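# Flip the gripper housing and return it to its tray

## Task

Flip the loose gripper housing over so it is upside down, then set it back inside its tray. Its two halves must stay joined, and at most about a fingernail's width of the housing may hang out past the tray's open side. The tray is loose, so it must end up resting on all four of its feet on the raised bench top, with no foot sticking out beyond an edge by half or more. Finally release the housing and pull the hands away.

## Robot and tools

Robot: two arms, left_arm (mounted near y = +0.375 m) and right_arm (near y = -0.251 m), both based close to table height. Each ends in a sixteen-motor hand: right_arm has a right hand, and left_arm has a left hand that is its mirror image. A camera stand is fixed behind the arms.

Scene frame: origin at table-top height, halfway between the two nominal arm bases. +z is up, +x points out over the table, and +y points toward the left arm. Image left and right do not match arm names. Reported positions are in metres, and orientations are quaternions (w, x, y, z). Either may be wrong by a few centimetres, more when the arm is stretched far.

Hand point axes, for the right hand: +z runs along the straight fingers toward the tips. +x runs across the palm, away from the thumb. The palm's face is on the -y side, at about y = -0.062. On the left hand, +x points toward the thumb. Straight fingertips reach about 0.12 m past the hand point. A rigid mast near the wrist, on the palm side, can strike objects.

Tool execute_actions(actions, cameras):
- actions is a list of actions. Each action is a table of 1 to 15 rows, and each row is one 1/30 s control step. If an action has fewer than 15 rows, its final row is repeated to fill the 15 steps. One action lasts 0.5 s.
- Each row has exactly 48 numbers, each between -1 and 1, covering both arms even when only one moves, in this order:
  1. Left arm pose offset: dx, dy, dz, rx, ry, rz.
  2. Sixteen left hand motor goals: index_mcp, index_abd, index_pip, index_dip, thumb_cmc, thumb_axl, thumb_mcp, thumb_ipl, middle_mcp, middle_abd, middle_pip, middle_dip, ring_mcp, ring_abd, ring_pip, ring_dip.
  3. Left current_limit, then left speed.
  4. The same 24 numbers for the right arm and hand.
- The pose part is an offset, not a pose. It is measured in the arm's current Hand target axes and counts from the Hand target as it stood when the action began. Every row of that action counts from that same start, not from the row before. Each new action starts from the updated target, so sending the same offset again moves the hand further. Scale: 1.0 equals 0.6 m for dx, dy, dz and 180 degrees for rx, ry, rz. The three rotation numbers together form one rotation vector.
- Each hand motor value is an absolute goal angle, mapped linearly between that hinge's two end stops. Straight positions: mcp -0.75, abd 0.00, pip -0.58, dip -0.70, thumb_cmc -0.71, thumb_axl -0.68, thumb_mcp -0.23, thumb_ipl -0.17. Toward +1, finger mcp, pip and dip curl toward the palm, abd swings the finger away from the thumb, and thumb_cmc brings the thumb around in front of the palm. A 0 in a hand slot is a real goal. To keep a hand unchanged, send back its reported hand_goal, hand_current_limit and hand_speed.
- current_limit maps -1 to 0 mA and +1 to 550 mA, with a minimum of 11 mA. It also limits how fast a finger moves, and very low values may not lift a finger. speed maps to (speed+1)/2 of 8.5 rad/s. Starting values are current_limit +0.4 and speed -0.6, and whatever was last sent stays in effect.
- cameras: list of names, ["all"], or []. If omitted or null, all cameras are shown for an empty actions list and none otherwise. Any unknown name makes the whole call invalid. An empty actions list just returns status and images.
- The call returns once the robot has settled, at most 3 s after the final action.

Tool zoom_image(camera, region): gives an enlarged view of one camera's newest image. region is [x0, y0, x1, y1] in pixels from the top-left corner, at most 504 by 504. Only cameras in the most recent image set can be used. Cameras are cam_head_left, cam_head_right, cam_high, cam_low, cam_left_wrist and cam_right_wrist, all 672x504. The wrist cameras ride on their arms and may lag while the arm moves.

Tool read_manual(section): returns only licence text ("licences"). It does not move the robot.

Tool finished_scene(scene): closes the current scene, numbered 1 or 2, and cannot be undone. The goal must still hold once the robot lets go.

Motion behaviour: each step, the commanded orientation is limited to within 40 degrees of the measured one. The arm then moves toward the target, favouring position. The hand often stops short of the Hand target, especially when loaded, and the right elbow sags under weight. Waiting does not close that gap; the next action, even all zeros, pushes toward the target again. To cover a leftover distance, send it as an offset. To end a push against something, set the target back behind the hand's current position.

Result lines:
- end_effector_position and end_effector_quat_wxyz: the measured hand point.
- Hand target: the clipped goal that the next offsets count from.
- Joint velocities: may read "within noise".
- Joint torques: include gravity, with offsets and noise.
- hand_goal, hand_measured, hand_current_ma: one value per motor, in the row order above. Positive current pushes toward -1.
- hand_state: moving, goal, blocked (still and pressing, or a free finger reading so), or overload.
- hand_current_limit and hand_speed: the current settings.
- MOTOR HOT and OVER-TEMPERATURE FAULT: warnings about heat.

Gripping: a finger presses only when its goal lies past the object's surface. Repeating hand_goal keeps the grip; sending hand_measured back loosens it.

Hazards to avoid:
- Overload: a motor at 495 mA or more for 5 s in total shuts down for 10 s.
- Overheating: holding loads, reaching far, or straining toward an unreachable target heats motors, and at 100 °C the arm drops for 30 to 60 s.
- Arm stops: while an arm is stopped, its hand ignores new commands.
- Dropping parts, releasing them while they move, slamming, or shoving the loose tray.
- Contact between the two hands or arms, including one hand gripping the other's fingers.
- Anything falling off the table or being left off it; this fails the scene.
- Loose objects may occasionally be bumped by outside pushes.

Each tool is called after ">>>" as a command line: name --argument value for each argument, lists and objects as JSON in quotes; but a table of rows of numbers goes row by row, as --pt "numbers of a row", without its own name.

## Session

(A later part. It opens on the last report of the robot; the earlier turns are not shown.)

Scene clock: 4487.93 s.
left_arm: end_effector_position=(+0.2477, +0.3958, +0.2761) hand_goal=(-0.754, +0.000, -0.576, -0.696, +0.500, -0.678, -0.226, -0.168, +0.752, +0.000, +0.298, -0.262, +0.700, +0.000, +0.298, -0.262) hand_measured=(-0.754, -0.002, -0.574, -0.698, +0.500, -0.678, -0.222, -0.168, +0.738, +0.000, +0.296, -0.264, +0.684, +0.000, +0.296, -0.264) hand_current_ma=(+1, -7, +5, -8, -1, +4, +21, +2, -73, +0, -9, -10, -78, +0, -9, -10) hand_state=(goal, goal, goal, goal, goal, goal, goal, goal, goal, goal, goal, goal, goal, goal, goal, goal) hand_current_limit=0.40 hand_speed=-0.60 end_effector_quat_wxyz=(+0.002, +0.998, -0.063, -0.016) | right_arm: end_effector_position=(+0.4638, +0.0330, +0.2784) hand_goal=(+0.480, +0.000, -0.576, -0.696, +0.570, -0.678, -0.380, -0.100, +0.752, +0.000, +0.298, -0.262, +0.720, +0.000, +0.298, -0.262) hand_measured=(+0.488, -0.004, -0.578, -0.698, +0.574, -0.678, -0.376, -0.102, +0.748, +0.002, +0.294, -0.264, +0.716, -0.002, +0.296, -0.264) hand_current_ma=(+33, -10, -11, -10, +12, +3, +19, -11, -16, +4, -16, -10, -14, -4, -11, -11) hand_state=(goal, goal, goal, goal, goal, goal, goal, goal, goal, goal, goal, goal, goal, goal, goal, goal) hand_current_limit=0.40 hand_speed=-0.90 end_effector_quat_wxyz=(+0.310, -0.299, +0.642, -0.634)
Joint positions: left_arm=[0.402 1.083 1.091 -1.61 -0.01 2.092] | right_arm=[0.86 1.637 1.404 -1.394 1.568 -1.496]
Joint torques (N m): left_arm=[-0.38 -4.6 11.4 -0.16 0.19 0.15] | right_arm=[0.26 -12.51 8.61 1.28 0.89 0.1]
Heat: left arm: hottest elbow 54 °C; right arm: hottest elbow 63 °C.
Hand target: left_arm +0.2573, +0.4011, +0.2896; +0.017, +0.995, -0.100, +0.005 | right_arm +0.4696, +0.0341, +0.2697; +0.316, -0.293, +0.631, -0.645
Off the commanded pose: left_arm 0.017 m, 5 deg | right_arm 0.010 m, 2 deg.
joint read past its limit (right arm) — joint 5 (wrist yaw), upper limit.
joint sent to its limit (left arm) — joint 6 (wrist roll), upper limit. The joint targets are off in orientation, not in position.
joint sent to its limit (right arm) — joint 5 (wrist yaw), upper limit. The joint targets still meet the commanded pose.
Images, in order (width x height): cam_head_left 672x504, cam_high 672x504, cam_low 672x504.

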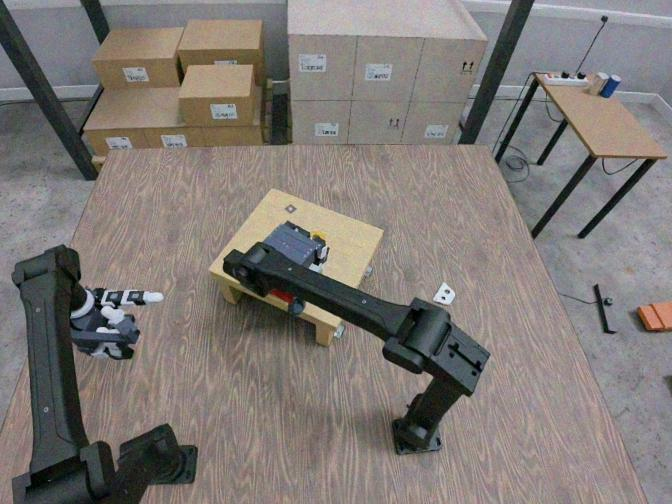

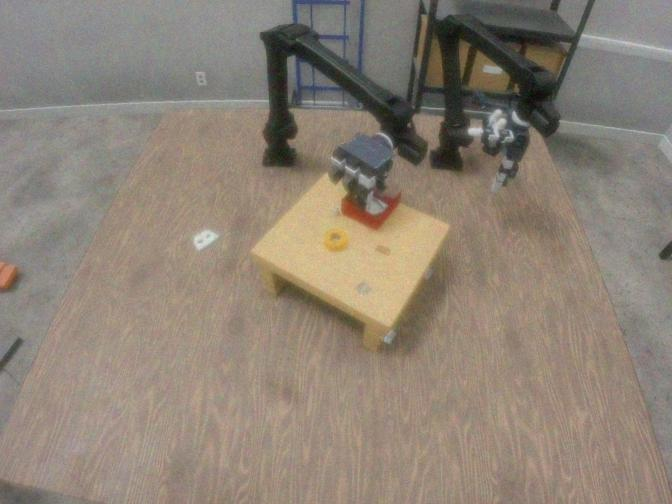

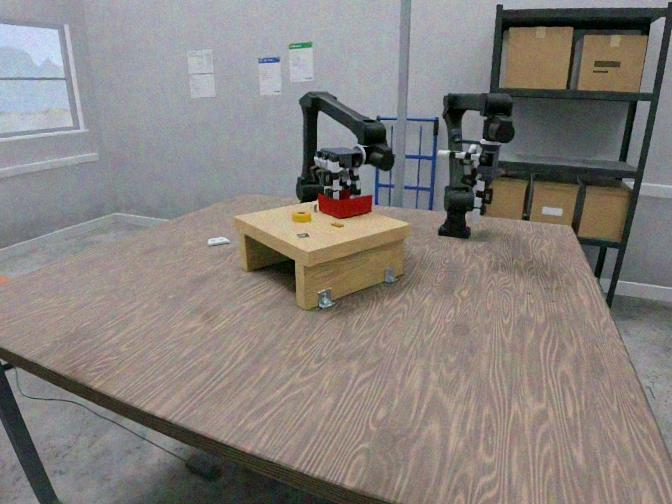

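>>> execute_actions --actions '[[[0,0,0,0,0,0,-0.754,0,-0.576,-0.696,0.5,-0.678,-0.226,-0.168,0.753,0,0.299,-0.261,0.70,0,0.299,-0.261,0.4,-0.6,0,-0.06,0,0,0,0,0.48,0,-0.576,-0.696,0.57,-0.678,-0.38,-0.1,0.753,0,0.299,-0.261,0.72,0,0.299,-0.261,0.4,-0.9]],[[0,0,0,0,0,0,-0.754,0,-0.576,-0.696,0.5,-0.678,-0.226,-0.168,0.753,0,0.299,-0.261,0.70,0,0.299,-0.261,0.4,-0.6,0,-0.12,0,0,0,0,0.48,0,-0.576,-0.696,0.57,-0.678,-0.38,-0.1,0.753,0,0.299,-0.261,0.72,0,0.299,-0.261,0.4,-0.9]],[[0,0,0,0,0,0,-0.754,0,-0.576,-0.696,0.5,-0.678,-0.226,-0.168,0.753,0,0.299,-0.261,0.70,0,0.299,-0.261,0.4,-0.6,0,-0.12,0,0,0,0,0.48,0,-0.576,-0.696,0.57,-0.678,-0.38,-0.1,0.753,0,0.299,-0.261,0.72,0,0.299,-0.261,0.4,-0.9]]]' --cameras '["cam_head_left","cam_high","cam_low"]'

>>> zoom_image --camera "cam_high" --region '[310, 130, 430, 250]'

Scene clock: 4497.00 s.
left_arm: end_effector_position=(+0.2477, +0.3958, +0.2761) hand_goal=(-0.754, +0.000, -0.576, -0.696, +0.500, -0.678, -0.226, -0.168, +0.752, +0.000, +0.298, -0.262, +0.700, +0.000, +0.298, -0.262) hand_measured=(-0.754, -0.002, -0.574, -0.698, +0.500, -0.678, -0.222, -0.168, +0.738, +0.000, +0.296, -0.264, +0.684, +0.000, +0.296, -0.264) hand_current_ma=(+1, -7, +5, -8, -1, +4, +21, +2, -73, +0, -9, -10, -78, +0, -9, -10) hand_state=(goal, goal, goal, goal, goal, goal, goal, goal, goal, goal, goal, goal, goal, goal, goal, goal) hand_current_limit=0.40 hand_speed=-0.60 end_effector_quat_wxyz=(+0.002, +0.998, -0.063, -0.016) | right_arm: end_effector_position=(+0.4620, +0.0309, +0.4255) hand_goal=(+0.480, +0.000, -0.576, -0.696, +0.570, -0.678, -0.380, -0.100, +0.752, +0.000, +0.298, -0.262, +0.720, +0.000, +0.298, -0.262) hand_measured=(+0.484, -0.002, -0.578, -0.698, +0.572, -0.678, -0.376, -0.102, +0.748, +0.002, +0.294, -0.264, +0.716, -0.002, +0.296, -0.264) hand_current_ma=(+14, -8, -9, -10, +5, +3, +17, -11, -16, +4, -16, -10, -14, -4, -11, -11) hand_state=(goal, goal, goal, goal, goal, goal, goal, goal, goal, goal, goal, goal, goal, goal, goal, goal) hand_current_limit=0.40 hand_speed=-0.90 end_effector_quat_wxyz=(+0.301, -0.308, +0.638, -0.639)
Joint positions: left_arm=[0.402 1.083 1.091 -1.61 -0.01 2.092] | right_arm=[0.86 1.577 1.718 -1.559 1.568 -1.732]
Joint torques (N m): left_arm=[-0.38 -4.6 11.33 0.03 0.18 0.16] | right_arm=[1.03 -13.39 14.13 0.29 0.93 -0.15]
Heat: left arm: hottest elbow 54 °C; right arm: hottest elbow 64 °C.
Hand target: left_arm +0.2573, +0.4011, +0.2896; +0.017, +0.995, -0.100, +0.005 | right_arm +0.4627, +0.0349, +0.4495; +0.316, -0.293, +0.631, -0.645
Off the commanded pose: left_arm 0.017 m, 5 deg | right_arm 0.024 m, 3 deg.
joint read past its limit (right arm) — joint 5 (wrist yaw), upper limit.
joint sent to its limit (left arm) — joint 6 (wrist roll), upper limit. The joint targets are off in orientation, not in position.
joint sent to its limit (right arm) — joint 5 (wrist yaw), upper limit. The joint targets still meet the commanded pose.
Images, in order (width x height): cam_head_left 672x504, cam_high 672x504, cam_low 672x504.

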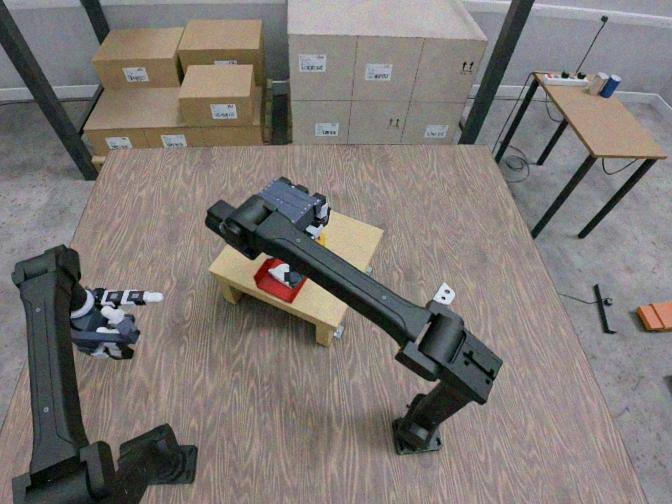

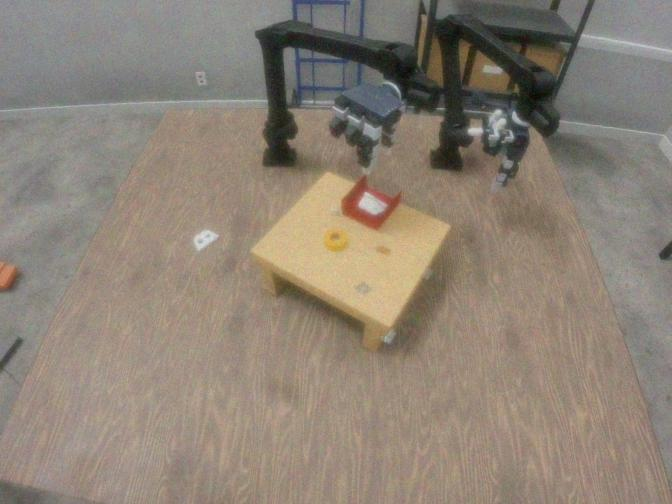

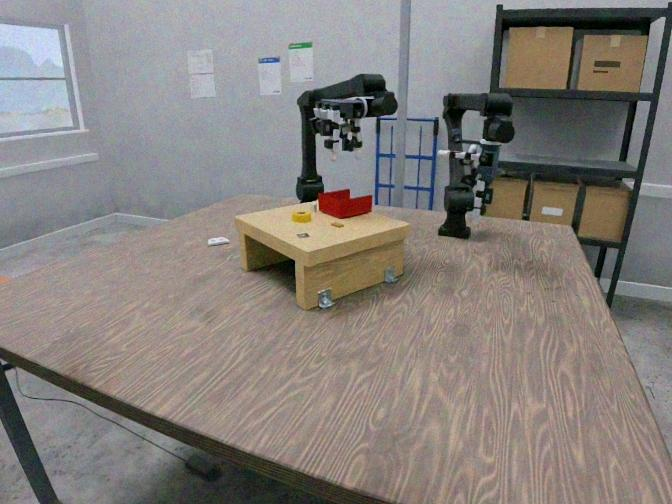

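Scaled by 4.200 from the camera's 672x504 image, which has a finer 960x720 frame.

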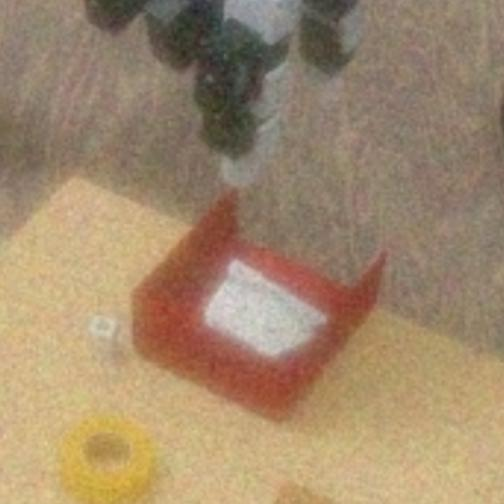

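>>> execute_actions --actions '[[[0,0,0,0,0,0,-0.754,0,-0.576,-0.696,0.5,-0.678,-0.226,-0.168,0.753,0,0.299,-0.261,0.70,0,0.299,-0.261,0.4,-0.6,0.16,0,0,0,0,0,0.38,0,-0.576,-0.696,0.57,-0.678,-0.42,-0.1,0.753,0,0.299,-0.261,0.72,0,0.299,-0.261,0.4,-0.7]],[[0,0,0,0,0,0,-0.754,0,-0.576,-0.696,0.5,-0.678,-0.226,-0.168,0.753,0,0.299,-0.261,0.70,0,0.299,-0.261,0.4,-0.6,0.16,0,0,0,0,0,0.38,0,-0.576,-0.696,0.57,-0.678,-0.42,-0.1,0.753,0,0.299,-0.261,0.72,0,0.299,-0.261,0.4,-0.7]],[[0,0,0,0,0,0,-0.754,0,-0.576,-0.696,0.5,-0.678,-0.226,-0.168,0.753,0,0.299,-0.261,0.70,0,0.299,-0.261,0.4,-0.6,0.0785,0,0.1107,0,0.0722,0,0.38,0,-0.576,-0.696,0.57,-0.678,-0.42,-0.1,0.753,0,0.299,-0.261,0.72,0,0.299,-0.261,0.4,-0.7]],[[0,0,0,0,0,0,-0.754,0,-0.576,-0.696,0.5,-0.678,-0.226,-0.168,0.753,0,0.299,-0.261,0.70,0,0.299,-0.261,0.4,-0.6,0.0785,0,0.1107,0,0.0722,0,0.38,0,-0.576,-0.696,0.57,-0.678,-0.42,-0.1,0.753,0,0.299,-0.261,0.72,0,0.299,-0.261,0.4,-0.7]],[[0,0,0,0,0,0,-0.754,0,-0.576,-0.696,0.5,-0.678,-0.226,-0.168,0.753,0,0.299,-0.261,0.70,0,0.299,-0.261,0.4,-0.6,0.0785,0,0.1107,0,0.0722,0,0.38,0,-0.576,-0.696,0.57,-0.678,-0.42,-0.1,0.753,0,0.299,-0.261,0.72,0,0.299,-0.261,0.4,-0.7]],[[0,0,0,0,0,0,-0.754,0,-0.576,-0.696,0.5,-0.678,-0.226,-0.168,0.753,0,0.299,-0.261,0.70,0,0.299,-0.261,0.4,-0.6,0.0785,0,0.1107,0,0.0722,0,0.38,0,-0.576,-0.696,0.57,-0.678,-0.42,-0.1,0.753,0,0.299,-0.261,0.72,0,0.299,-0.261,0.4,-0.7]],[[0,0,0,0,0,0,-0.754,0,-0.576,-0.696,0.5,-0.678,-0.226,-0.168,0.753,0,0.299,-0.261,0.70,0,0.299,-0.261,0.4,-0.6,0.0785,0,0.1107,0,0.0722,0,0.38,0,-0.576,-0.696,0.57,-0.678,-0.42,-0.1,0.753,0,0.299,-0.261,0.72,0,0.299,-0.261,0.4,-0.7]]]' --cameras '["cam_head_left"]'

>>> zoom_image --camera "cam_head_left" --region '[230, 220, 340, 330]'

Scene clock: 4525.03 s.
left_arm: end_effector_position=(+0.2477, +0.3958, +0.2761) hand_goal=(-0.754, +0.000, -0.576, -0.696, +0.500, -0.678, -0.226, -0.168, +0.752, +0.000, +0.298, -0.262, +0.700, +0.000, +0.298, -0.262) hand_measured=(-0.754, -0.002, -0.574, -0.698, +0.500, -0.678, -0.222, -0.168, +0.738, +0.000, +0.296, -0.264, +0.684, +0.000, +0.296, -0.264) hand_current_ma=(+1, -7, +5, -8, -1, +4, +21, +2, -73, +0, -9, -10, -78, +0, -9, -10) hand_state=(goal, goal, goal, goal, goal, goal, goal, goal, goal, goal, goal, goal, goal, goal, goal, goal) hand_current_limit=0.40 hand_speed=-0.60 end_effector_quat_wxyz=(+0.002, +0.998, -0.063, -0.016) | right_arm: end_effector_position=(+0.2711, -0.4922, +0.4383) hand_goal=(+0.380, +0.000, -0.576, -0.696, +0.570, -0.678, -0.420, -0.100, +0.752, +0.000, +0.298, -0.262, +0.720, +0.000, +0.298, -0.262) hand_measured=(+0.382, -0.002, -0.576, -0.698, +0.568, -0.678, -0.420, -0.102, +0.748, +0.000, +0.294, -0.264, +0.716, -0.002, +0.296, -0.264) hand_current_ma=(+10, -5, -1, -8, -5, +3, +3, -8, -16, +3, -16, -10, -13, -4, -11, -11) hand_state=(goal, goal, goal, goal, goal, goal, goal, goal, goal, goal, goal, goal, goal, goal, goal, goal) hand_current_limit=0.40 hand_speed=-0.70 end_effector_quat_wxyz=(-0.080, +0.086, +0.704, -0.700)
Joint positions: left_arm=[0.402 1.083 1.091 -1.61 -0.01 2.092] | right_arm=[-0.266 1.077 1.285 -1.63 1.564 -1.712]
Joint torques (N m): left_arm=[-0.67 -4.78 11.41 -0.02 0.19 0.14] | right_arm=[-0.03 -5.13 10.4 1.05 0.77 0.03]
Heat: left arm: hottest elbow 54 °C; right arm: hottest elbow 71 °C.
Hand target: left_arm +0.2573, +0.4011, +0.2896; +0.017, +0.995, -0.100, +0.005 | right_arm +0.2732, -0.4949, +0.4446; -0.072, +0.099, +0.702, -0.702
Off the commanded pose: left_arm 0.017 m, 5 deg | right_arm 0.007 m, 2 deg.
joint sent to its limit (left arm) — joint 6 (wrist roll), upper limit. The joint targets are off in orientation, not in position.
Images, in order (width x height): cam_head_left 672x504.

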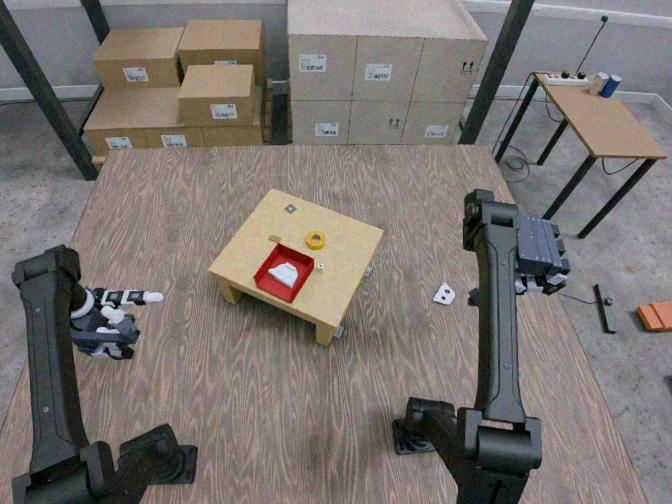

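Scaled by 4.582 from the camera's 672x504 image, which has a finer 960x720 frame.

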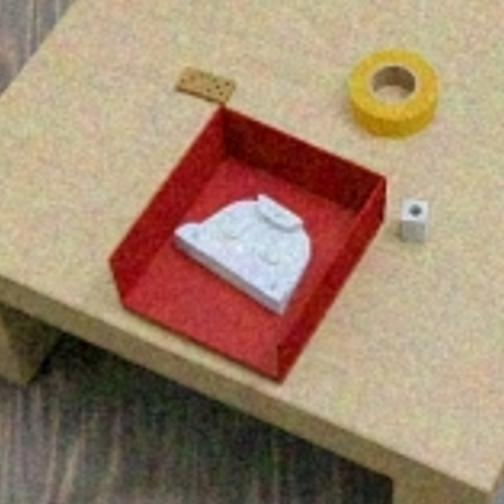

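>>> execute_actions --actions '[[[0,0,0,0,0,0,-0.754,0,-0.576,-0.696,0.5,-0.678,-0.226,-0.168,0.753,0,0.299,-0.261,0.70,0,0.299,-0.261,0.4,-0.6,0,0.0998,-0.0762,-0.125,0,0,-0.2,0,-0.576,-0.696,0.57,-0.678,-0.42,-0.1,0.2,0,-0.2,-0.5,0.72,0,0.299,-0.261,0.4,-0.6]],[[0,0,0,0,0,0,-0.754,0,-0.576,-0.696,0.5,-0.678,-0.226,-0.168,0.753,0,0.299,-0.261,0.70,0,0.299,-0.261,0.4,-0.6,0,0.0998,-0.0762,-0.125,0,0,-0.754,0,-0.576,-0.696,0.57,-0.678,-0.42,-0.1,-0.754,0,-0.576,-0.696,0.72,0,0.299,-0.261,0.4,-0.6]],[[0,0,0,0,0,0,-0.754,0,-0.576,-0.696,0.5,-0.678,-0.226,-0.168,0.753,0,0.299,-0.261,0.70,0,0.299,-0.261,0.4,-0.6,0,0.0998,-0.0762,-0.125,0,0,-0.754,0,-0.576,-0.696,0.57,-0.678,-0.42,-0.1,-0.754,0,-0.576,-0.696,0.72,0,0.299,-0.261,0.4,-0.6]],[[0,0,0,0,0,0,-0.754,0,-0.576,-0.696,0.5,-0.678,-0.226,-0.168,0.753,0,0.299,-0.261,0.70,0,0.299,-0.261,0.4,-0.6,0,0.0998,-0.0762,-0.125,0,0,-0.754,0,-0.576,-0.696,0.57,-0.678,-0.42,-0.1,-0.754,0,-0.576,-0.696,0.72,0,0.299,-0.261,0.4,-0.6]]]' --cameras '["cam_head_left"]'

Scene clock: 4601.90 s.
left_arm: end_effector_position=(+0.2477, +0.3958, +0.2761) hand_goal=(-0.754, +0.000, -0.576, -0.696, +0.500, -0.678, -0.226, -0.168, +0.752, +0.000, +0.298, -0.262, +0.700, +0.000, +0.298, -0.262) hand_measured=(-0.754, -0.002, -0.574, -0.698, +0.500, -0.678, -0.222, -0.168, +0.738, +0.000, +0.296, -0.264, +0.684, +0.000, +0.296, -0.264) hand_current_ma=(+1, -7, +5, -8, -1, +4, +21, +2, -73, +0, -9, -10, -78, +0, -9, -10) hand_state=(goal, goal, goal, goal, goal, goal, goal, goal, goal, goal, goal, goal, goal, goal, goal, goal) hand_current_limit=0.40 hand_speed=-0.60 end_effector_quat_wxyz=(+0.002, +0.998, -0.063, -0.016) | right_arm: end_effector_position=(+0.3408, -0.2481, +0.3531) hand_goal=(-0.754, +0.000, -0.576, -0.696, +0.570, -0.678, -0.420, -0.100, -0.754, +0.000, -0.576, -0.696, +0.720, +0.000, +0.298, -0.262) hand_measured=(-0.752, -0.002, -0.576, -0.698, +0.570, -0.678, -0.416, -0.100, -0.750, +0.000, -0.574, -0.694, +0.714, -0.002, +0.296, -0.264) hand_current_ma=(+12, -5, +0, -8, -3, +3, +18, -3, +18, +3, +5, +9, -28, -4, -11, -11) hand_state=(goal, goal, goal, goal, goal, goal, goal, goal, goal, goal, goal, goal, goal, goal, goal, goal) hand_current_limit=0.40 hand_speed=-0.60 end_effector_quat_wxyz=(+0.051, +0.112, +0.992, -0.002)
Joint positions: left_arm=[0.402 1.083 1.091 -1.61 -0.01 2.092] | right_arm=[-0.288 1.072 1.28 -1.676 -0.011 -1.603]
Joint torques (N m): left_arm=[-0.56 -4.72 11.45 -0.08 0.2 0.15] | right_arm=[1.03 -6.36 9.22 0.39 -0.54 0.18]
Heat: left arm: hottest elbow 54 °C; right arm: hottest elbow 66 °C.
Hand target: left_arm +0.2573, +0.4011, +0.2896; +0.017, +0.995, -0.100, +0.005 | right_arm +0.3388, -0.2444, +0.3577; +0.019, +0.121, +0.992, +0.000
Off the commanded pose: left_arm 0.017 m, 5 deg | right_arm 0.006 m, 4 deg.
joint sent to its limit (left arm) — joint 6 (wrist roll), upper limit. The joint targets are off in orientation, not in position.
joint sent to its limit (right arm) — joint 4 (wrist pitch), lower limit. The joint targets are off in orientation, not in position.
Images, in order (width x height): cam_head_left 672x504.

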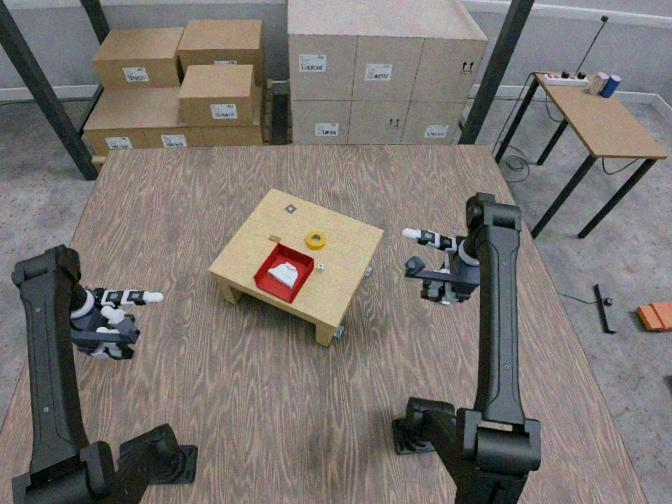

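>>> execute_actions --actions '[[[0,0,0,0,0,0,-0.754,0,-0.576,-0.696,0.5,-0.678,-0.226,-0.168,0.753,0,0.299,-0.261,0.70,0,0.299,-0.261,0.4,-0.6,-0.1025,-0.013,0,0,0,0,-0.754,0,-0.576,-0.696,0.57,-0.678,-0.42,-0.1,-0.754,0,-0.576,-0.696,0.72,0,0.299,-0.261,0.4,-0.6]],[[0,0,0,0,0,0,-0.754,0,-0.576,-0.696,0.5,-0.678,-0.226,-0.168,0.753,0,0.299,-0.261,0.70,0,0.299,-0.261,0.4,-0.6,-0.1025,-0.013,0,0,0,0,-0.754,0,-0.576,-0.696,0.57,-0.678,-0.42,-0.1,-0.754,0,-0.576,-0.696,0.72,0,0.299,-0.261,0.4,-0.6]]]' --cameras '["cam_head_left","cam_head_right","cam_high"]'

>>> zoom_image --camera "cam_high" --region '[160, 140, 320, 300]'

>>> zoom_image --camera "cam_head_left" --region '[360, 200, 520, 360]'

Scene clock: 4619.57 s.
left_arm: end_effector_position=(+0.2477, +0.3958, +0.2761) hand_goal=(-0.754, +0.000, -0.576, -0.696, +0.500, -0.678, -0.226, -0.168, +0.752, +0.000, +0.298, -0.262, +0.700, +0.000, +0.298, -0.262) hand_measured=(-0.754, -0.002, -0.574, -0.698, +0.500, -0.678, -0.222, -0.168, +0.738, +0.000, +0.296, -0.264, +0.684, +0.000, +0.296, -0.264) hand_current_ma=(+1, -7, +5, -8, -1, +4, +21, +2, -73, +0, -9, -10, -78, +0, -9, -10) hand_state=(goal, goal, goal, goal, goal, goal, goal, goal, goal, goal, goal, goal, goal, goal, goal, goal) hand_current_limit=0.40 hand_speed=-0.60 end_effector_quat_wxyz=(+0.002, +0.998, -0.063, -0.016) | right_arm: end_effector_position=(+0.4450, -0.2848, +0.3404) hand_goal=(-0.754, +0.000, -0.576, -0.696, +0.570, -0.678, -0.420, -0.100, -0.754, +0.000, -0.576, -0.696, +0.720, +0.000, +0.298, -0.262) hand_measured=(-0.752, -0.002, -0.576, -0.698, +0.570, -0.678, -0.416, -0.100, -0.750, +0.000, -0.574, -0.694, +0.714, -0.002, +0.296, -0.264) hand_current_ma=(+10, -4, +0, -8, -1, +3, +18, -3, +17, +3, +5, +9, -29, -4, -11, -11) hand_state=(goal, goal, goal, goal, goal, goal, goal, goal, goal, goal, goal, goal, goal, goal, goal, goal) hand_current_limit=0.40 hand_speed=-0.60 end_effector_quat_wxyz=(+0.010, +0.128, +0.992, +0.004)
Joint positions: left_arm=[0.402 1.083 1.091 -1.61 -0.01 2.092] | right_arm=[-0.308 1.397 1.526 -1.681 -0.011 -1.593]
Joint torques (N m): left_arm=[-0.5 -4.66 11.4 -0.03 0.18 0.14] | right_arm=[0.85 -10.34 14.08 0.55 -0.21 -0.14]
Heat: left arm: hottest elbow 54 °C; right arm: hottest elbow 64 °C.
Hand target: left_arm +0.2573, +0.4011, +0.2896; +0.017, +0.995, -0.100, +0.005 | right_arm +0.4543, -0.2892, +0.3622; +0.019, +0.121, +0.992, +0.000
Off the commanded pose: left_arm 0.017 m, 5 deg | right_arm 0.024 m, 1 deg.
joint sent to its limit (left arm) — joint 6 (wrist roll), upper limit. The joint targets are off in orientation, not in position.
joint sent to its limit (right arm) — joint 4 (wrist pitch), lower limit. The joint targets still meet the commanded pose.
Images, in order (width x height): cam_head_left 672x504, cam_head_right 672x504, cam_high 672x504.

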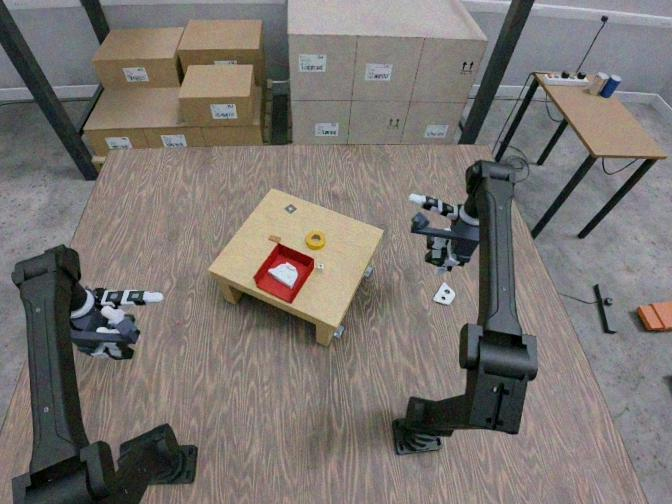

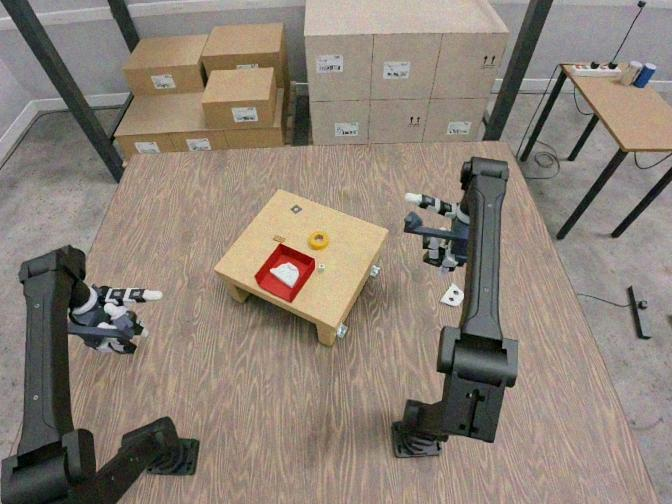

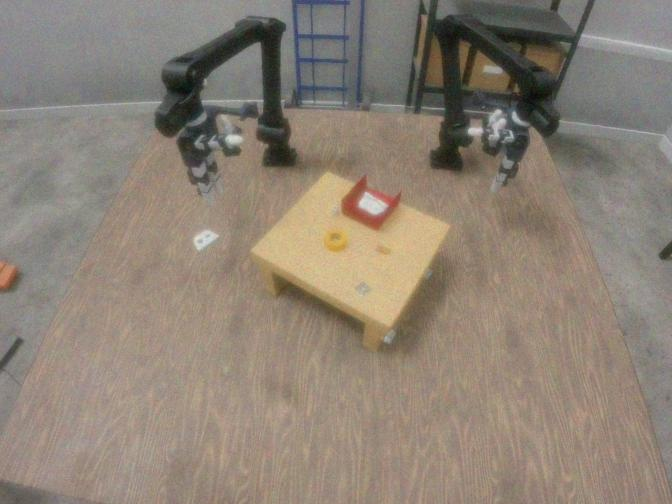

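Scaled by 3.150 from the camera's 672x504 image, which has a finer 960x720 frame.

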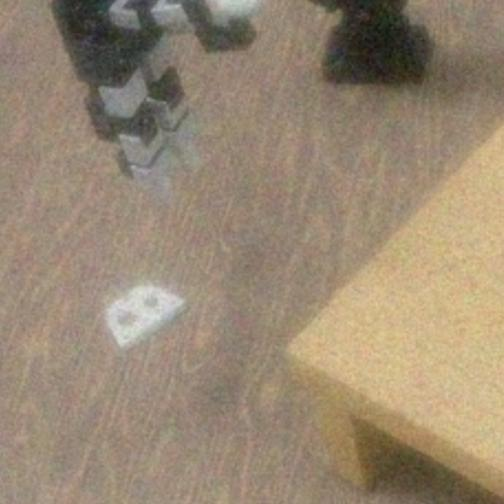

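Scaled by 3.150 from the camera's 672x504 image, which has a finer 960x720 frame.

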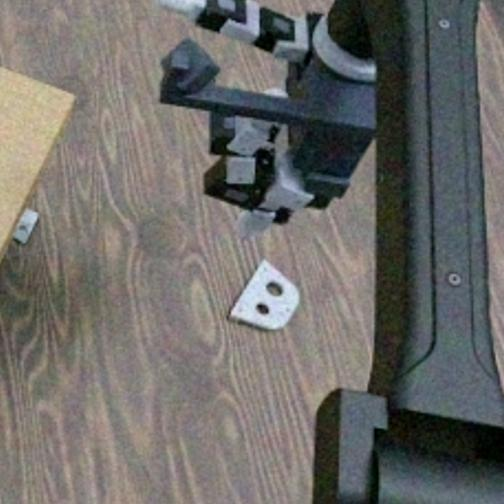

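>>> execute_actions --actions '[[[0,0,0,0,0,0,-0.754,0,-0.576,-0.696,0.5,-0.678,-0.226,-0.168,0.753,0,0.299,-0.261,0.70,0,0.299,-0.261,0.4,-0.6,-0.024,-0.0075,0.14,0,0,0,-0.754,0,-0.576,-0.696,0.57,-0.678,-0.42,-0.1,-0.754,0,-0.576,-0.696,0.72,0,0.299,-0.261,0.4,-0.6]],[[0,0,0,0,0,0,-0.754,0,-0.576,-0.696,0.5,-0.678,-0.226,-0.168,0.753,0,0.299,-0.261,0.70,0,0.299,-0.261,0.4,-0.6,0,0,0.14,0,0,0,-0.754,0,-0.576,-0.696,0.57,-0.678,-0.42,-0.1,-0.754,0,-0.576,-0.696,0.72,0,0.299,-0.261,0.4,-0.6]]]' --cameras '["cam_head_left","cam_high"]'

>>> zoom_image --camera "cam_high" --region '[160, 140, 320, 300]'

>>> zoom_image --camera "cam_head_left" --region '[360, 200, 520, 360]'

Scene clock: 4633.37 s.
left_arm: end_effector_position=(+0.2477, +0.3958, +0.2761) hand_goal=(-0.754, +0.000, -0.576, -0.696, +0.500, -0.678, -0.226, -0.168, +0.752, +0.000, +0.298, -0.262, +0.700, +0.000, +0.298, -0.262) hand_measured=(-0.754, -0.002, -0.574, -0.698, +0.500, -0.678, -0.222, -0.168, +0.738, +0.000, +0.296, -0.264, +0.684, +0.000, +0.296, -0.264) hand_current_ma=(+1, -7, +5, -8, -1, +4, +21, +2, -73, +0, -9, -10, -78, +0, -9, -10) hand_state=(goal, goal, goal, goal, goal, goal, goal, goal, goal, goal, goal, goal, goal, goal, goal, goal) hand_current_limit=0.40 hand_speed=-0.60 end_effector_quat_wxyz=(+0.002, +0.998, -0.063, -0.016) | right_arm: end_effector_position=(+0.4672, -0.2945, +0.1911) hand_goal=(-0.754, +0.000, -0.576, -0.696, +0.570, -0.678, -0.420, -0.100, -0.754, +0.000, -0.576, -0.696, +0.720, +0.000, +0.298, -0.262) hand_measured=(-0.752, -0.002, -0.576, -0.698, +0.570, -0.678, -0.416, -0.100, -0.750, +0.000, -0.574, -0.694, +0.714, -0.002, +0.296, -0.264) hand_current_ma=(+9, -4, +0, -8, -2, +3, +18, -3, +17, +3, +5, +9, -29, -4, -11, -11) hand_state=(goal, goal, goal, goal, goal, goal, goal, goal, goal, goal, goal, goal, goal, goal, goal, goal) hand_current_limit=0.40 hand_speed=-0.60 end_effector_quat_wxyz=(+0.005, +0.127, +0.992, +0.000)
Joint positions: left_arm=[0.402 1.083 1.091 -1.61 -0.01 2.092] | right_arm=[-0.312 1.491 1.234 -1.305 -0.002 -1.599]
Joint torques (N m): left_arm=[-0.32 -5.07 11.36 -0.03 0.21 0.15] | right_arm=[1.03 -11.58 9.61 1.5 -0.28 -0.12]
Heat: left arm: hottest elbow 54 °C; right arm: hottest elbow 66 °C.
Hand target: left_arm +0.2573, +0.4011, +0.2896; +0.017, +0.995, -0.100, +0.005 | right_arm +0.4737, -0.2977, +0.1949; +0.019, +0.121, +0.992, +0.000
Off the commanded pose: left_arm 0.017 m, 5 deg | right_arm 0.008 m, 2 deg.
joint sent to its limit (left arm) — joint 6 (wrist roll), upper limit. The joint targets are off in orientation, not in position.
Images, in order (width x height): cam_head_left 672x504, cam_high 672x504.

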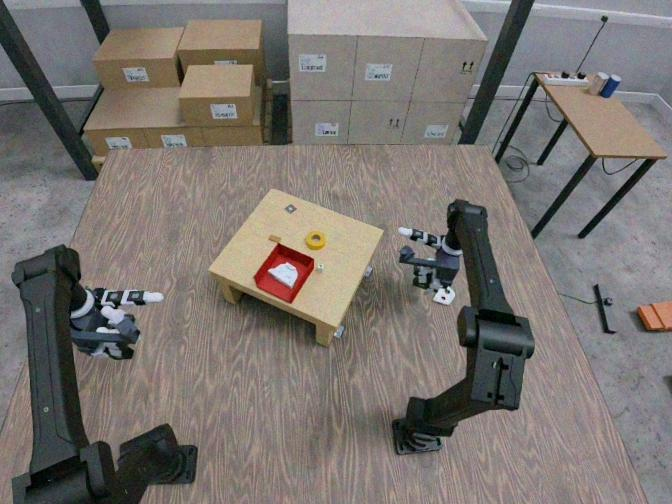

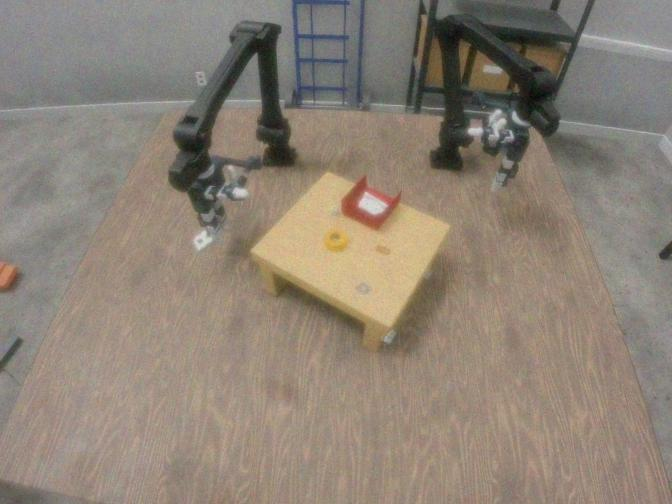

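Scaled by 3.150 from the camera's 672x504 image, which has a finer 960x720 frame.

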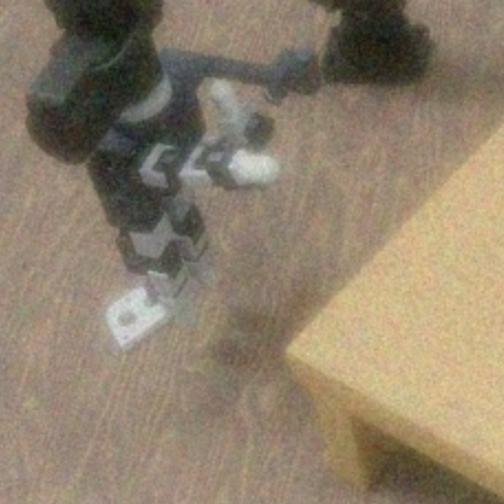

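Scaled by 3.150 from the camera's 672x504 image, which has a finer 960x720 frame.

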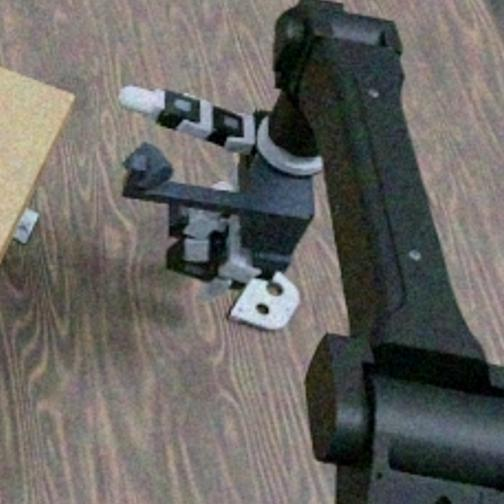

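>>> execute_actions --actions '[[[0,0,0,0,0,0,-0.754,0,-0.576,-0.696,0.5,-0.678,-0.226,-0.168,0.753,0,0.299,-0.261,0.70,0,0.299,-0.261,0.4,-0.6,0.03,0.005,0,0,0,0,-0.754,0,-0.576,-0.696,0.57,-0.678,-0.42,-0.1,-0.754,0,-0.576,-0.696,0.72,0,0.299,-0.261,0.4,-0.6]],[[0,0,0,0,0,0,-0.754,0,-0.576,-0.696,0.5,-0.678,-0.226,-0.168,0.753,0,0.299,-0.261,0.70,0,0.299,-0.261,0.4,-0.6,0,0,0.03,0,0,0,-0.754,0,-0.576,-0.696,0.57,-0.678,-0.42,-0.1,-0.754,0,-0.576,-0.696,0.72,0,0.299,-0.261,0.4,-0.6]]]' --cameras '["cam_head_left","cam_high"]'

>>> zoom_image --camera "cam_high" --region '[160, 180, 280, 300]'

>>> zoom_image --camera "cam_head_left" --region '[380, 240, 480, 340]'

Scene clock: 4648.00 s.
left_arm: end_effector_position=(+0.2477, +0.3958, +0.2761) hand_goal=(-0.754, +0.000, -0.576, -0.696, +0.500, -0.678, -0.226, -0.168, +0.752, +0.000, +0.298, -0.262, +0.700, +0.000, +0.298, -0.262) hand_measured=(-0.754, -0.002, -0.574, -0.698, +0.500, -0.678, -0.222, -0.168, +0.738, +0.000, +0.296, -0.264, +0.684, +0.000, +0.296, -0.264) hand_current_ma=(+1, -7, +5, -8, -1, +4, +21, +2, -73, +0, -9, -10, -78, +0, -9, -10) hand_state=(goal, goal, goal, goal, goal, goal, goal, goal, goal, goal, goal, goal, goal, goal, goal, goal) hand_current_limit=0.40 hand_speed=-0.60 end_effector_quat_wxyz=(+0.002, +0.998, -0.063, -0.016) | right_arm: end_effector_position=(+0.4533, -0.2904, +0.1712) hand_goal=(-0.754, +0.000, -0.576, -0.696, +0.570, -0.678, -0.420, -0.100, -0.754, +0.000, -0.576, -0.696, +0.720, +0.000, +0.298, -0.262) hand_measured=(-0.752, -0.002, -0.576, -0.698, +0.570, -0.678, -0.416, -0.100, -0.750, +0.000, -0.574, -0.694, +0.714, -0.002, +0.296, -0.264) hand_current_ma=(+9, -4, +0, -8, -2, +3, +18, -3, +17, +3, +5, +9, -29, -4, -11, -11) hand_state=(goal, goal, goal, goal, goal, goal, goal, goal, goal, goal, goal, goal, goal, goal, goal, goal) hand_current_limit=0.40 hand_speed=-0.60 end_effector_quat_wxyz=(+0.003, +0.127, +0.992, +0.000)
Joint positions: left_arm=[0.402 1.083 1.091 -1.61 -0.01 2.092] | right_arm=[-0.312 1.47 1.157 -1.251 -0.002 -1.599]
Joint torques (N m): left_arm=[-0.62 -4.95 11.34 -0.01 0.2 0.15] | right_arm=[0.91 -11.81 8.61 1.35 -0.23 -0.07]
Heat: left arm: hottest elbow 54 °C; right arm: hottest elbow 63 °C.
Hand target: left_arm +0.2573, +0.4011, +0.2896; +0.017, +0.995, -0.100, +0.005 | right_arm +0.4576, -0.2905, +0.1762; +0.019, +0.121, +0.992, +0.000
Off the commanded pose: left_arm 0.017 m, 5 deg | right_arm 0.007 m, 2 deg.
joint sent to its limit (left arm) — joint 6 (wrist roll), upper limit. The joint targets are off in orientation, not in position.
Images, in order (width x height): cam_head_left 672x504, cam_high 672x504.

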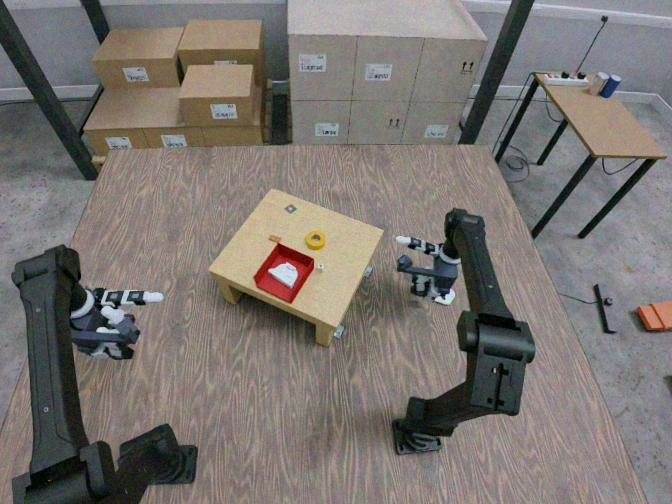

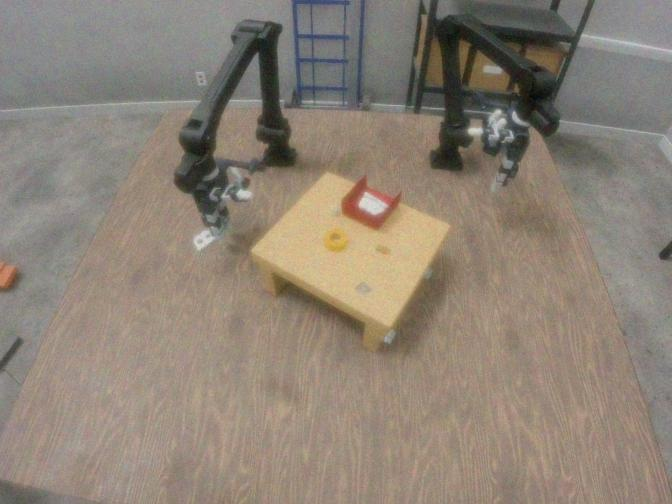

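Scaled by 4.200 from the camera's 672x504 image, which has a finer 960x720 frame.

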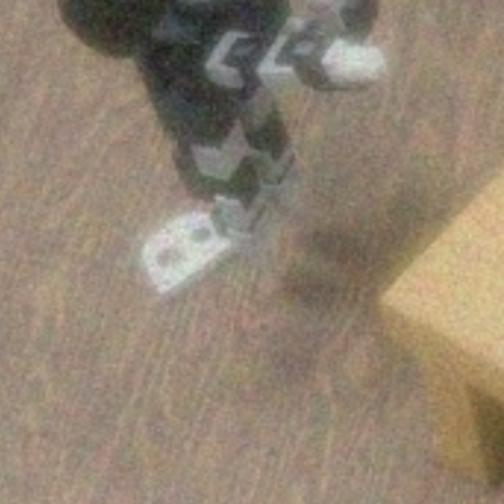

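Scaled by 5.040 from the camera's 672x504 image, which has a finer 960x720 frame.

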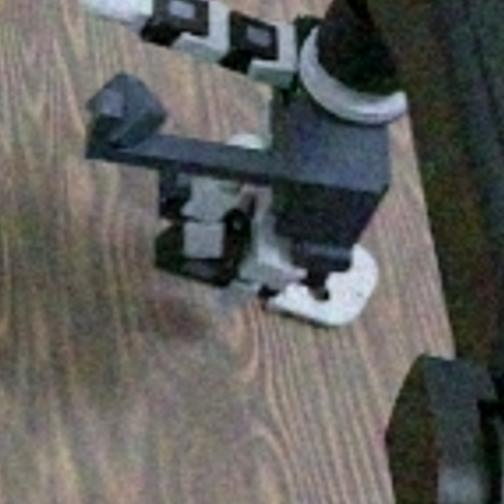

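>>> execute_actions --actions '[[[0,0,0,0,0,0,-0.754,0,-0.576,-0.696,0.5,-0.678,-0.226,-0.168,0.753,0,0.299,-0.261,0.70,0,0.299,-0.261,0.4,-0.6,0,-0.05,0,0,0,0,-0.754,0,-0.576,-0.696,0.57,-0.678,-0.42,-0.1,-0.754,0,-0.576,-0.696,0.72,0,0.299,-0.261,0.4,-0.6]]]' --cameras '["cam_head_left","cam_high"]'

>>> zoom_image --camera "cam_high" --region '[160, 180, 280, 300]'

>>> zoom_image --camera "cam_head_left" --region '[390, 240, 490, 340]'

Scene clock: 4659.17 s.
left_arm: end_effector_position=(+0.2477, +0.3958, +0.2761) hand_goal=(-0.754, +0.000, -0.576, -0.696, +0.500, -0.678, -0.226, -0.168, +0.752, +0.000, +0.298, -0.262, +0.700, +0.000, +0.298, -0.262) hand_measured=(-0.754, -0.002, -0.574, -0.698, +0.500, -0.678, -0.222, -0.168, +0.738, +0.000, +0.296, -0.264, +0.684, +0.000, +0.296, -0.264) hand_current_ma=(+1, -7, +5, -8, -1, +4, +21, +2, -73, +0, -9, -10, -78, +0, -9, -10) hand_state=(goal, goal, goal, goal, goal, goal, goal, goal, goal, goal, goal, goal, goal, goal, goal, goal) hand_current_limit=0.40 hand_speed=-0.60 end_effector_quat_wxyz=(+0.002, +0.998, -0.063, -0.016) | right_arm: end_effector_position=(+0.4445, -0.3195, +0.1712) hand_goal=(-0.754, +0.000, -0.576, -0.696, +0.570, -0.678, -0.420, -0.100, -0.754, +0.000, -0.576, -0.696, +0.720, +0.000, +0.298, -0.262) hand_measured=(-0.752, -0.002, -0.576, -0.698, +0.570, -0.678, -0.416, -0.100, -0.752, +0.000, -0.574, -0.694, +0.714, -0.002, +0.296, -0.264) hand_current_ma=(+7, -4, +0, -8, -2, +3, +18, -3, +11, +3, +5, +9, -29, -4, -11, -11) hand_state=(goal, goal, goal, goal, goal, goal, goal, goal, goal, goal, goal, goal, goal, goal, goal, goal) hand_current_limit=0.40 hand_speed=-0.60 end_effector_quat_wxyz=(+0.003, +0.131, +0.991, +0.000)
Joint positions: left_arm=[0.402 1.083 1.091 -1.61 -0.01 2.092] | right_arm=[-0.385 1.47 1.157 -1.251 -0.002 -1.662]
Joint torques (N m): left_arm=[-0.44 -4.84 11.4 -0.02 0.18 0.16] | right_arm=[1.2 -11.22 9.07 1.35 -0.34 -0.17]
Heat: left arm: hottest elbow 54 °C; right arm: hottest elbow 63 °C.
Hand target: left_arm +0.2573, +0.4011, +0.2896; +0.017, +0.995, -0.100, +0.005 | right_arm +0.4503, -0.3197, +0.1760; +0.019, +0.121, +0.992, +0.000
Off the commanded pose: left_arm 0.017 m, 5 deg | right_arm 0.008 m, 2 deg.
joint sent to its limit (left arm) — joint 6 (wrist roll), upper limit. The joint targets are off in orientation, not in position.
Images, in order (width x height): cam_head_left 672x504, cam_high 672x504.

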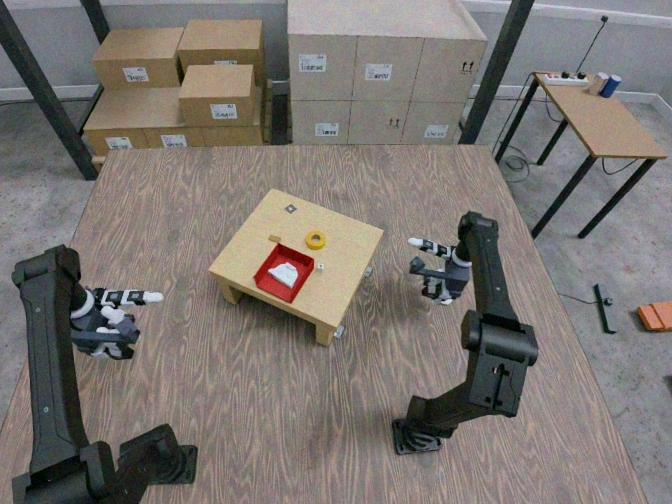

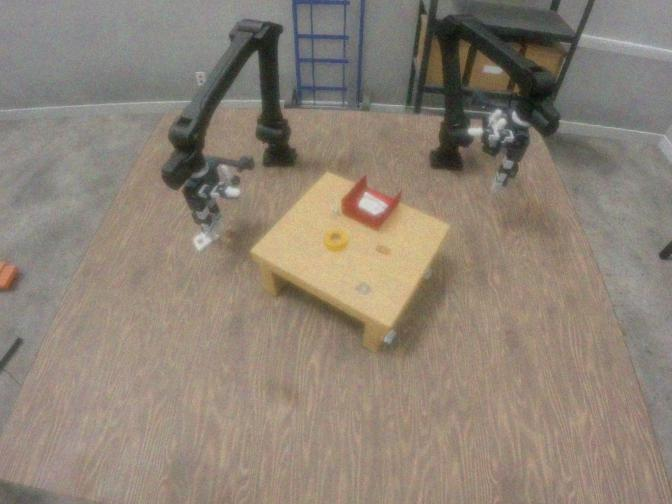

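Scaled by 4.200 from the camera's 672x504 image, which has a finer 960x720 frame.

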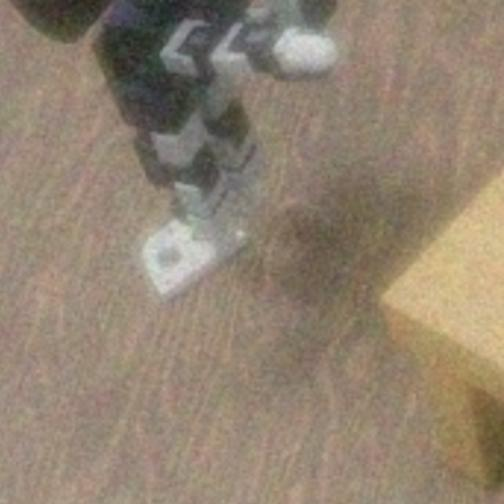

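Scaled by 5.040 from the camera's 672x504 image, which has a finer 960x720 frame.

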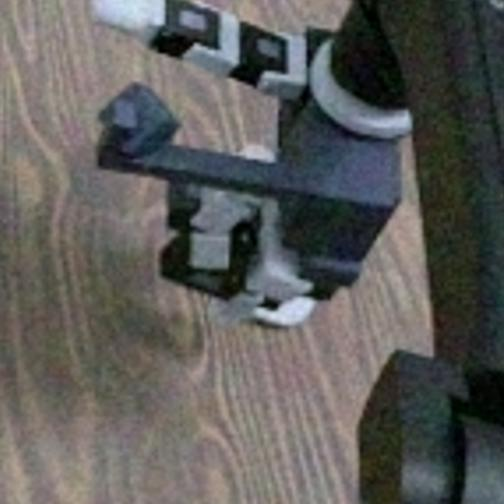

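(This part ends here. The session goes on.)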